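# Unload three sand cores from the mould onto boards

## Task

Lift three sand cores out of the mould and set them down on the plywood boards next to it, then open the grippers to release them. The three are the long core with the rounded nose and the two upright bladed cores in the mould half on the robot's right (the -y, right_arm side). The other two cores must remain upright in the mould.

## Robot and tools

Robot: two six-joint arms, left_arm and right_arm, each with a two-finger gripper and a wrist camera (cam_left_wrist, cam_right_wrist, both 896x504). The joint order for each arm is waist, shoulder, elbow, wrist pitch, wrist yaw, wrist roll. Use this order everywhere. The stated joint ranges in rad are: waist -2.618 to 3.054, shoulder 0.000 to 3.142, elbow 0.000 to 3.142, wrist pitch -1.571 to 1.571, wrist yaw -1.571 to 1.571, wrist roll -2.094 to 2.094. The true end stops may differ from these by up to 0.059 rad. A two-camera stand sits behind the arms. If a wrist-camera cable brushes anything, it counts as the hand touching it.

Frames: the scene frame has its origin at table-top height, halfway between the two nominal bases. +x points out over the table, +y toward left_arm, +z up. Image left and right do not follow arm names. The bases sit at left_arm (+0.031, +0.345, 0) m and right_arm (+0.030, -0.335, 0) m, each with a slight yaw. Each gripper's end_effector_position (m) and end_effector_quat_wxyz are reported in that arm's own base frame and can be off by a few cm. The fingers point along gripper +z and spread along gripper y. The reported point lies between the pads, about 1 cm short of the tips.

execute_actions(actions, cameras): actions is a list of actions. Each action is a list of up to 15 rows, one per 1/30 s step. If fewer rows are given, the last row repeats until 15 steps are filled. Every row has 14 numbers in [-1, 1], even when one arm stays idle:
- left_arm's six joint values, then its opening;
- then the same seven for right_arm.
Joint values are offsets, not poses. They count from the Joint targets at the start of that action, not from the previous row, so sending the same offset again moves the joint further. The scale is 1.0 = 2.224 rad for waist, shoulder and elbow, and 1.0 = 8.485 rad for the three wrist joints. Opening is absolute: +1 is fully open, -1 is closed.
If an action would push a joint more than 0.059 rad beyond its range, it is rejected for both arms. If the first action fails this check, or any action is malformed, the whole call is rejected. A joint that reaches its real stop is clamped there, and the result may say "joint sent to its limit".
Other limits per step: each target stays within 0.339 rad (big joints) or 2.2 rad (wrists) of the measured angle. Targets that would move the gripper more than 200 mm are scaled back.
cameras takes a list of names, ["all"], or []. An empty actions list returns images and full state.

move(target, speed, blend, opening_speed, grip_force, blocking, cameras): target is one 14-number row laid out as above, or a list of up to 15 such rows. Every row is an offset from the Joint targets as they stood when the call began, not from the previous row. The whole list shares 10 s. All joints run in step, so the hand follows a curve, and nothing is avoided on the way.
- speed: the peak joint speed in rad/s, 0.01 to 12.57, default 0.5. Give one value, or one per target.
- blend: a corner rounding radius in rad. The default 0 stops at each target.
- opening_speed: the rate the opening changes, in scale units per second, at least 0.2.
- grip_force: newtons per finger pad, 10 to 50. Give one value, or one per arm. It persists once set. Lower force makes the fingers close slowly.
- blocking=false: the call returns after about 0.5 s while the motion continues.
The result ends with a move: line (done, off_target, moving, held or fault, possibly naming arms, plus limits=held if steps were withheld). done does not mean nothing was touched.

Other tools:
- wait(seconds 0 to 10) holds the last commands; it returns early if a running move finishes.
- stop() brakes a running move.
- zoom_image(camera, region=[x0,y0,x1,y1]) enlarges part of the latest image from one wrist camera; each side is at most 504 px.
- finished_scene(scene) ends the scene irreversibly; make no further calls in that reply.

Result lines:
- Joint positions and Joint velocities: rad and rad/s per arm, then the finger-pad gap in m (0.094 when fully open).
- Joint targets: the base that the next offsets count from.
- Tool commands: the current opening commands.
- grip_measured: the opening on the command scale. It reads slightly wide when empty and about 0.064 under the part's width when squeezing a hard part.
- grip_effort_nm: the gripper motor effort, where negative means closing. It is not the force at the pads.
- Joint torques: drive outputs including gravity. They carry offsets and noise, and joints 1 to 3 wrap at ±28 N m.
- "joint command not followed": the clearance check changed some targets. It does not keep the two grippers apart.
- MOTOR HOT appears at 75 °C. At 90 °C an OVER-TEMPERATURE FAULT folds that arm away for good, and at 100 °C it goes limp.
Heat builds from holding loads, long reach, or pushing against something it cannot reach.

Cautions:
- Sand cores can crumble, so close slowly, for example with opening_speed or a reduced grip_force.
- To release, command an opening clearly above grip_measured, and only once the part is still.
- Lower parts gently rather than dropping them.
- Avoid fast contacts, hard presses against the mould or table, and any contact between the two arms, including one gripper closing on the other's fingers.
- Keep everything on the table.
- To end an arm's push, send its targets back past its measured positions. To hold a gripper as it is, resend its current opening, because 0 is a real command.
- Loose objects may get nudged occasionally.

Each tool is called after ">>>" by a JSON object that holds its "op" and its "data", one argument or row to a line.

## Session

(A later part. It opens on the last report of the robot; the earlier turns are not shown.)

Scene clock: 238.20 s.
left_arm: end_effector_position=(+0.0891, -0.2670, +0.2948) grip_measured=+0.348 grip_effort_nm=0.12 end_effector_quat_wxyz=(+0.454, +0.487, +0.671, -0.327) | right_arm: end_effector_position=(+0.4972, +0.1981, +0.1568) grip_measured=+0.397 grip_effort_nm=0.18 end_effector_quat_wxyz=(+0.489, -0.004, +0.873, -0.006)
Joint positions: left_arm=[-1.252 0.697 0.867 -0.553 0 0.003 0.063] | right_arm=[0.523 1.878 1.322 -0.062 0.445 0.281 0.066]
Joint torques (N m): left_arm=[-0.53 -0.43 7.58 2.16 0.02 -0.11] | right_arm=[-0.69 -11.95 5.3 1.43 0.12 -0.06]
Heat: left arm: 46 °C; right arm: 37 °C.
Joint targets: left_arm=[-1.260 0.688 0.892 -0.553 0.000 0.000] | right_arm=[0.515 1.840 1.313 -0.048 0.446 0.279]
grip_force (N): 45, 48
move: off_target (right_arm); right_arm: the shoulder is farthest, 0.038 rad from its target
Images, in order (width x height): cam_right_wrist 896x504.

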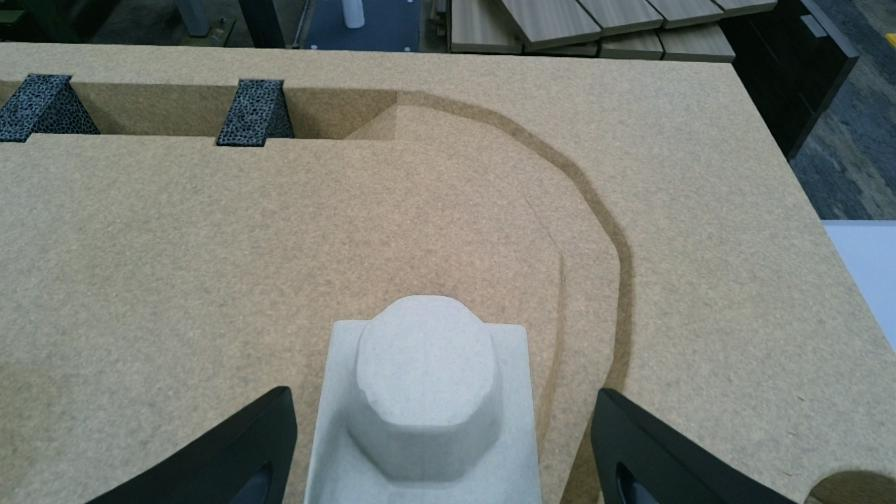

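>>> {"op": "move", "data": {
  "target": [
    [0,0,0,0,0,0,0.35,0,0,0,0,0,0,-0.6],
    [0,0,0,0,0,0,0.35,0,-0.0148,0.0818,-0.0212,0,0,-0.6],
    [0,0,0,0,0,0,0.35,0,-0.011,0.2104,-0.0528,0,0,-0.6]
  ],
  "speed": [0.2,0.25,0.45],
  "blend": [0,0.03,0],
  "opening_speed": 0.8,
  "grip_force": [45,50],
  "cameras": ["all"]
}}

Scene clock: 249.77 s.
left_arm: end_effector_position=(+0.0891, -0.2670, +0.2948) grip_measured=+0.348 grip_effort_nm=0.12 end_effector_quat_wxyz=(+0.454, +0.487, +0.671, -0.327) | right_arm: end_effector_position=(+0.4959, +0.2022, +0.2490) grip_measured=-0.320 grip_effort_nm=-1.00 end_effector_quat_wxyz=(+0.461, -0.018, +0.887, -0.008)
Joint positions: left_arm=[-1.252 0.697 0.867 -0.553 0 0.003 0.063] | right_arm=[0.523 1.868 1.732 -0.545 0.419 0.281 0.032]
Joint torques (N m): left_arm=[-0.54 -0.36 7.54 2.17 0.01 -0.11] | right_arm=[-0.69 -13.16 10.07 1.7 0.38 -0.06]
Heat: left arm: 46 °C; right arm: 38 °C.
Joint targets: left_arm=[-1.260 0.688 0.892 -0.553 0.000 0.000] | right_arm=[0.515 1.816 1.780 -0.496 0.446 0.279]
grip_force (N): 45, 50
move: off_target (right_arm); right_arm: the shoulder is farthest, 0.053 rad from its target

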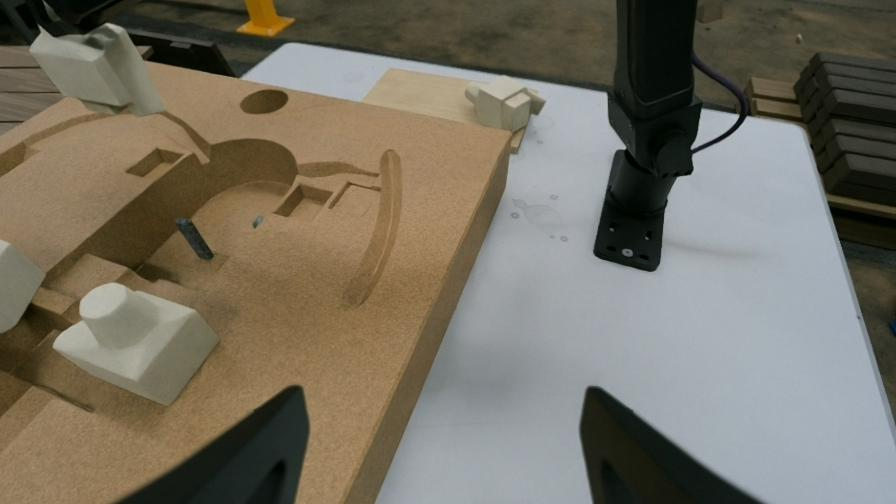

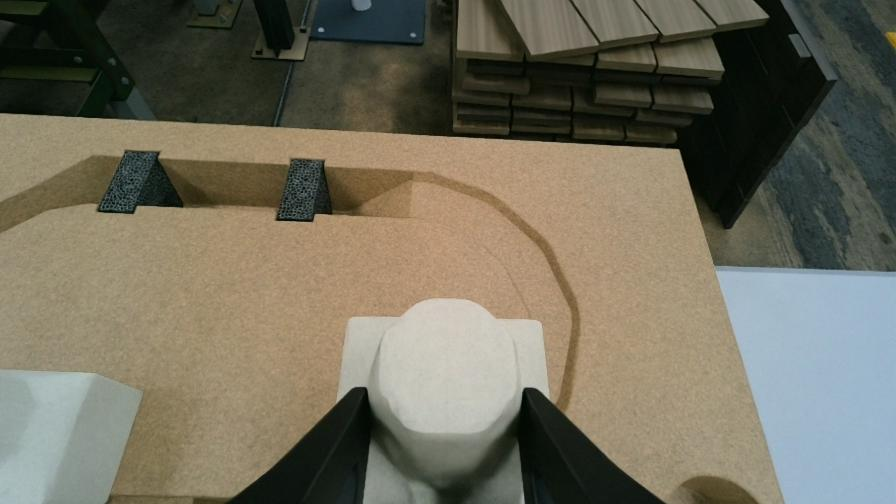

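>>> {"op": "move", "data": {
  "target": [
    [0,0,0,0,0,0,0.35,-0.2406,-0.0342,0.027,-0.0792,-0.0372,-0.0211,-0.6],
    [0,0,0,0,0,0,0.35,-0.3651,0.0737,0.0629,-0.118,-0.0526,-0.0329,-0.6]
  ],
  "speed": 0.5,
  "blend": [0.1,0],
  "cameras": ["all"]
}}

Scene clock: 270.10 s.
left_arm: end_effector_position=(+0.0891, -0.2670, +0.2948) grip_measured=+0.348 grip_effort_nm=0.12 end_effector_quat_wxyz=(+0.454, +0.487, +0.671, -0.327) | right_arm: end_effector_position=(+0.3582, -0.1112, +0.1432) grip_measured=-0.322 grip_effort_nm=-1.00 end_effector_quat_wxyz=(-0.003, +0.153, +0.988, -0.002)
Joint positions: left_arm=[-1.252 0.697 0.867 -0.553 0 0.003 0.063] | right_arm=[-0.301 1.987 1.88 -1.47 0.006 0.007 0.032]
Joint torques (N m): left_arm=[-0.59 -0.4 7.6 2.15 0.02 -0.12] | right_arm=[0.36 -9.17 8.24 -0.18 -0.06 -0.08]
Heat: left arm: 46 °C; right arm: 40 °C.
Joint targets: left_arm=[-1.260 0.688 0.892 -0.553 0.000 0.000] | right_arm=[-0.297 1.980 1.920 -1.497 -0.001 0.000]
grip_force (N): 45, 50
move: off_target (right_arm); right_arm: the elbow is farthest, 0.039 rad from its target

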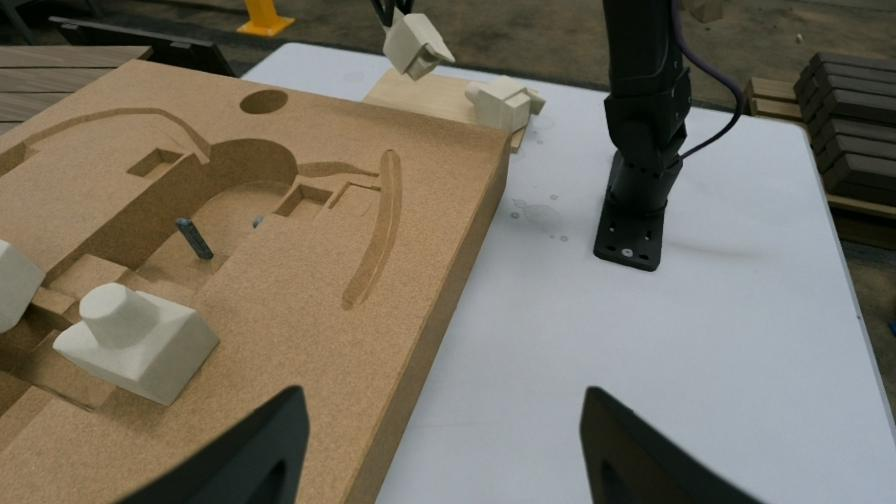

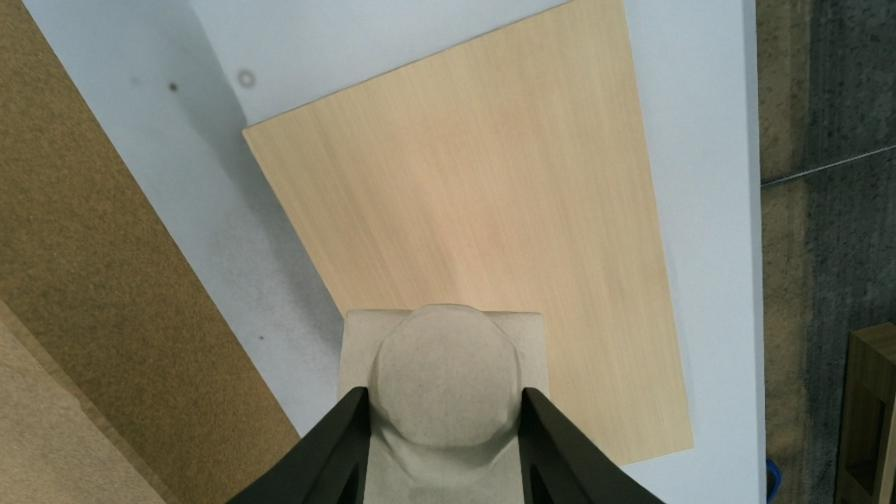

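>>> {"op": "move", "data": {
  "target": [
    [0,0,0,0,0,0,0.35,0,0.0922,0.0112,-0.0015,0,0,-0.6],
    [0,0,0,0,0,0,0.35,0,0.1169,0.0112,0.0008,0,0,-0.6]
  ],
  "speed": [0.35,0.1],
  "blend": [0.02,0],
  "cameras": ["all"]
}}

Scene clock: 286.60 s.
left_arm: end_effector_position=(+0.0891, -0.2670, +0.2948) grip_measured=+0.348 grip_effort_nm=0.12 end_effector_quat_wxyz=(+0.454, +0.487, +0.671, -0.327) | right_arm: end_effector_position=(+0.3642, -0.1119, +0.0710) grip_measured=-0.322 grip_effort_nm=-1.00 end_effector_quat_wxyz=(-0.098, +0.151, +0.983, +0.015)
Joint positions: left_arm=[-1.252 0.697 0.867 -0.553 0 0.003 0.063] | right_arm=[-0.301 2.217 1.925 -1.479 0 0.004 0.032]
Joint torques (N m): left_arm=[-0.55 -0.49 7.62 2.16 0.02 -0.11] | right_arm=[0.31 -8.27 6.34 -0.33 -0.01 -0.1]
Heat: left arm: 46 °C; right arm: 41 °C.
Joint targets: left_arm=[-1.260 0.688 0.892 -0.553 0.000 0.000] | right_arm=[-0.297 2.240 1.945 -1.490 -0.001 0.000]
grip_force (N): 45, 50
move: done

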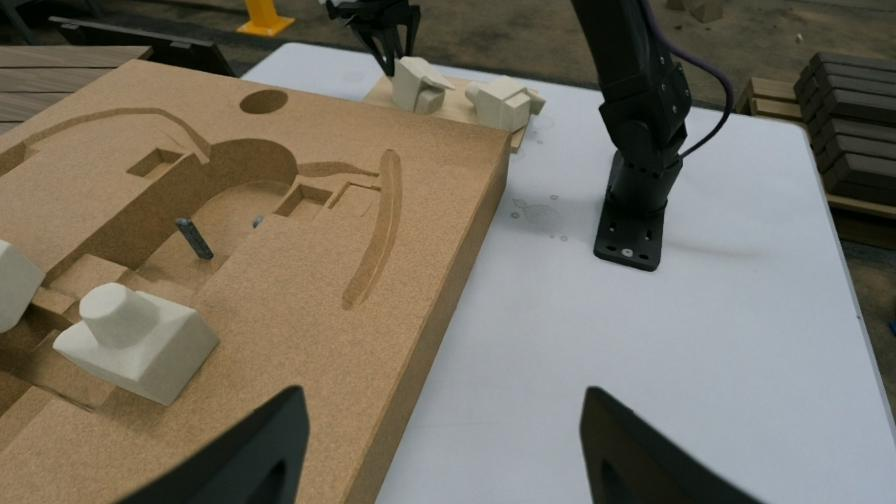

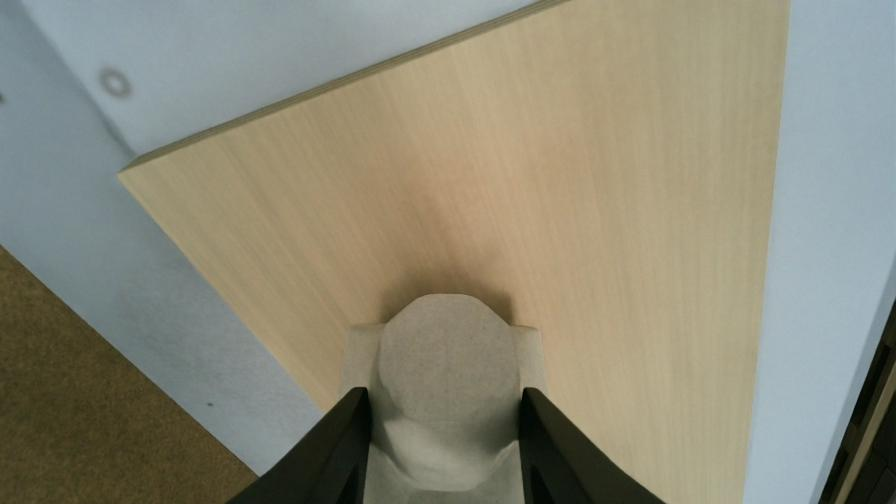

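>>> {"op": "move", "data": {
  "target": [
    [0,0,0,0,0,0,0.35,0,0.0337,0.0427,-0.0012,0,0,-0.6],
    [0,0,0,0,0,0,0.35,0,0.0607,0.0607,0.0012,0,0,-0.6]
  ],
  "speed": 0.12,
  "blend": [0.02,0],
  "cameras": ["all"]
}}

>>> {"op": "zoom_image", "data": {
  "camera": "cam_left_wrist",
  "region": [320, 0, 620, 180]
}}

Scene clock: 297.17 s.
left_arm: end_effector_position=(+0.0891, -0.2670, +0.2948) grip_measured=+0.348 grip_effort_nm=0.12 end_effector_quat_wxyz=(+0.454, +0.487, +0.671, -0.327) | right_arm: end_effector_position=(+0.3794, -0.1156, +0.0542) grip_measured=-0.322 grip_effort_nm=-1.00 end_effector_quat_wxyz=(-0.117, +0.149, +0.982, +0.020)
Joint positions: left_arm=[-1.252 0.697 0.867 -0.553 0 0.003 0.063] | right_arm=[-0.301 2.342 2.061 -1.528 -0.005 0.001 0.032]
Joint torques (N m): left_arm=[-0.47 -0.42 7.62 2.15 0.01 -0.12] | right_arm=[0.32 -8.18 6.27 0.16 0.04 -0.05]
Heat: left arm: 46 °C; right arm: 41 °C.
Joint targets: left_arm=[-1.260 0.688 0.892 -0.553 0.000 0.000] | right_arm=[-0.297 2.375 2.080 -1.480 -0.001 0.000]
grip_force (N): 45, 50
move: off_target (right_arm); right_arm: the wrist pitch is farthest, 0.048 rad from its target

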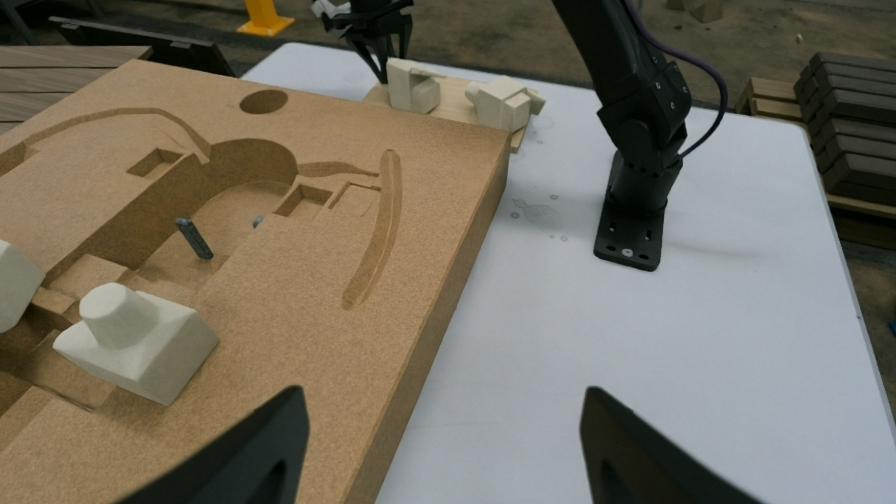

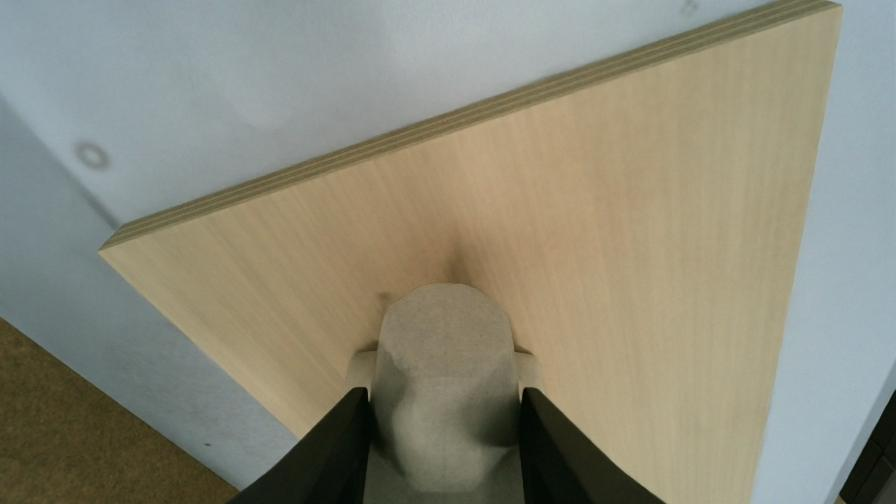

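Scaled by 1.680.

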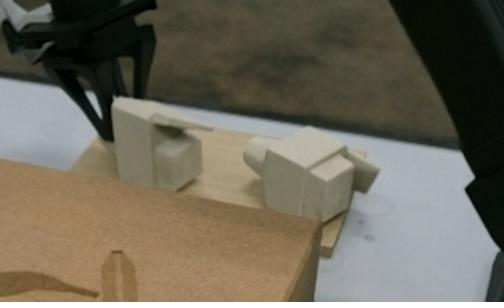

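>>> {"op": "move", "data": {
  "target": [
    [0,0,0,0,0,0,0.35,0,0.0135,-0.001,0.0012,0,0,-0.6],
    [0,0,0,0,0,0,0.35,0,-0.0045,0,-0.0045,0,0,0.3]
  ],
  "speed": 0.12,
  "opening_speed": 0.5,
  "cameras": ["all"]
}}

>>> {"op": "zoom_image", "data": {
  "camera": "cam_left_wrist",
  "region": [320, 0, 620, 180]
}}

Scene clock: 303.53 s.
left_arm: end_effector_position=(+0.0891, -0.2670, +0.2948) grip_measured=+0.348 grip_effort_nm=0.12 end_effector_quat_wxyz=(+0.454, +0.487, +0.671, -0.327) | right_arm: end_effector_position=(+0.3810, -0.1161, +0.0523) grip_measured=+0.297 grip_effort_nm=0.18 end_effector_quat_wxyz=(-0.119, +0.149, +0.981, +0.021)
Joint positions: left_arm=[-1.252 0.697 0.867 -0.553 0 0.003 0.063] | right_arm=[-0.301 2.356 2.076 -1.533 -0.005 0 0.061]
Joint torques (N m): left_arm=[-0.57 -0.46 7.6 2.17 0.01 -0.11] | right_arm=[0.28 -10.11 5.04 -0.16 0.04 -0.04]
Heat: left arm: 46 °C; right arm: 42 °C.
Joint targets: left_arm=[-1.260 0.688 0.892 -0.553 0.000 0.000] | right_arm=[-0.297 2.364 2.080 -1.518 -0.001 0.000]
grip_force (N): 45, 50
move: done

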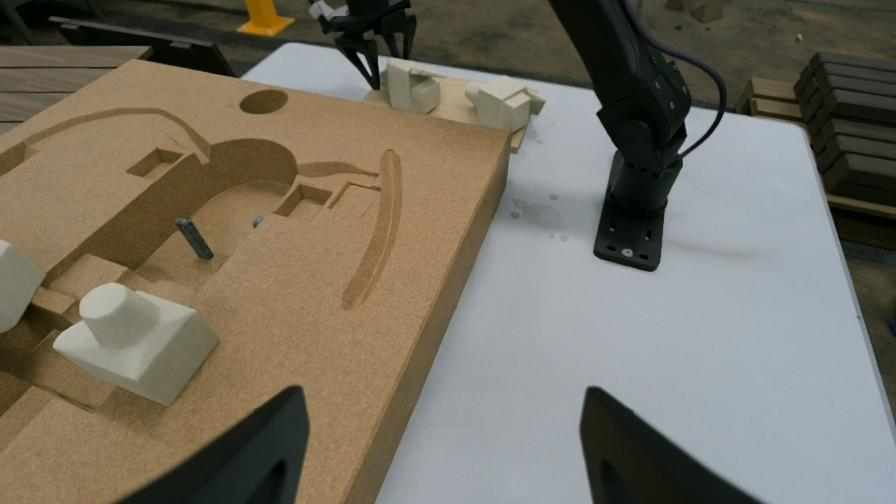

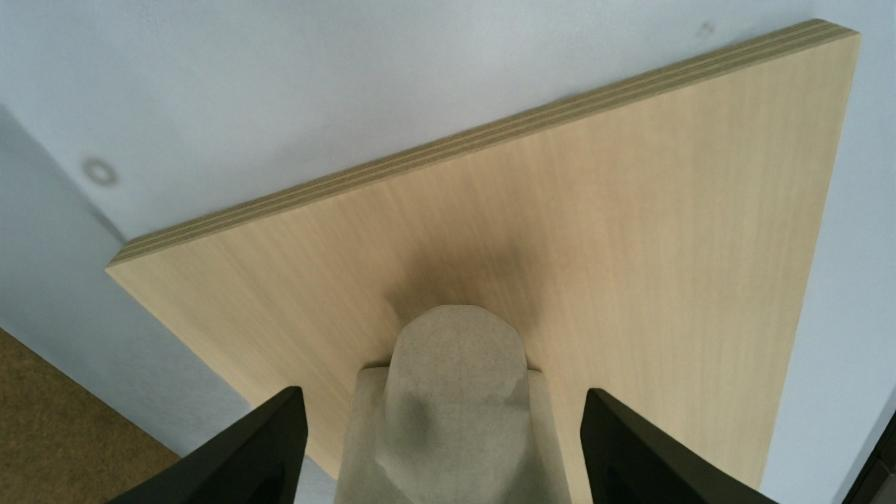

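Scaled by 1.680.

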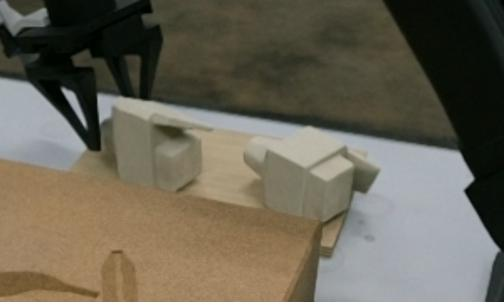

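>>> {"op": "move", "data": {
  "target": [0,0,0,0,0,0,0.35,0,-0.11,0,0,0,0,0.4],
  "speed": 0.4,
  "cameras": ["all"]
}}

Scene clock: 306.57 s.
left_arm: end_effector_position=(+0.0891, -0.2670, +0.2948) grip_measured=+0.348 grip_effort_nm=0.12 end_effector_quat_wxyz=(+0.454, +0.487, +0.671, -0.327) | right_arm: end_effector_position=(+0.3876, -0.1182, +0.1338) grip_measured=+0.397 grip_effort_nm=0.18 end_effector_quat_wxyz=(-0.011, +0.150, +0.989, +0.004)
Joint positions: left_arm=[-1.252 0.697 0.867 -0.553 0 0.003 0.063] | right_arm=[-0.301 2.142 2.076 -1.528 -0.005 0 0.066]
Joint torques (N m): left_arm=[-0.55 -0.42 7.54 2.13 0.01 -0.09] | right_arm=[0.29 -11.51 5.23 0.16 0.04 -0.04]
Heat: left arm: 46 °C; right arm: 41 °C.
Joint targets: left_arm=[-1.260 0.688 0.892 -0.553 0.000 0.000] | right_arm=[-0.297 2.120 2.080 -1.518 -0.001 0.000]
grip_force (N): 45, 50
move: done

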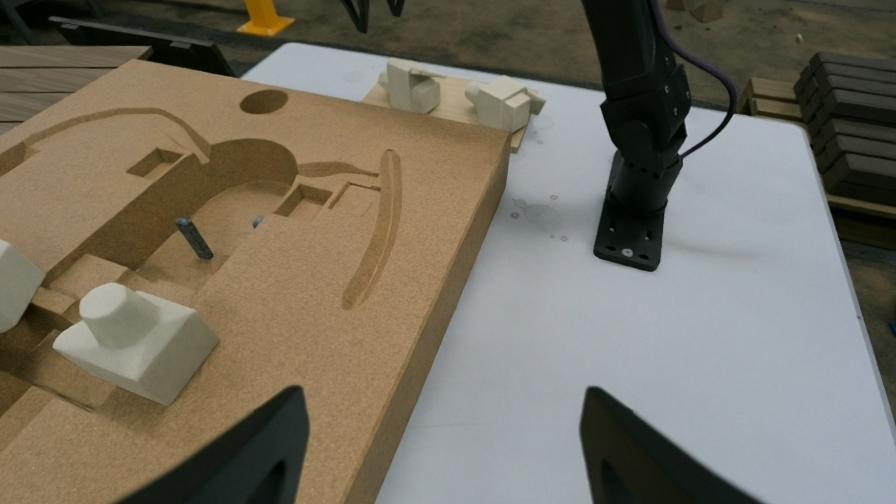

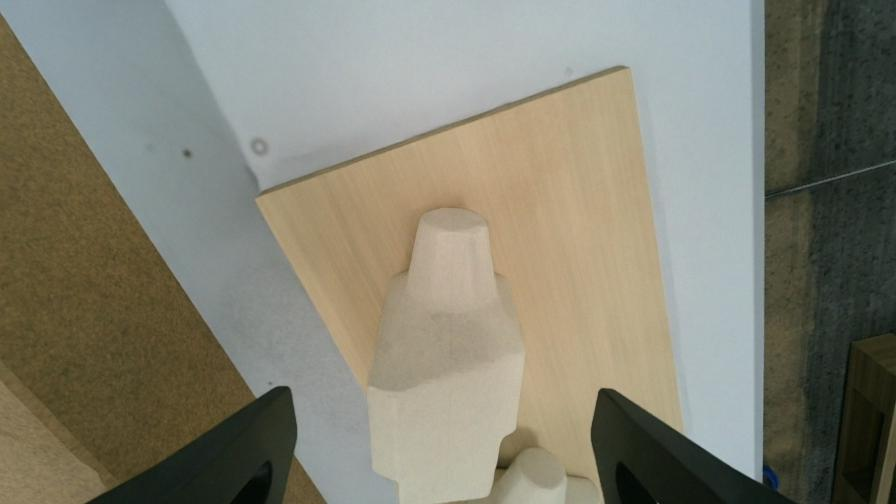

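>>> {"op": "finished_scene", "data": {
  "scene": 2
}}

The scene is finished: the task was done.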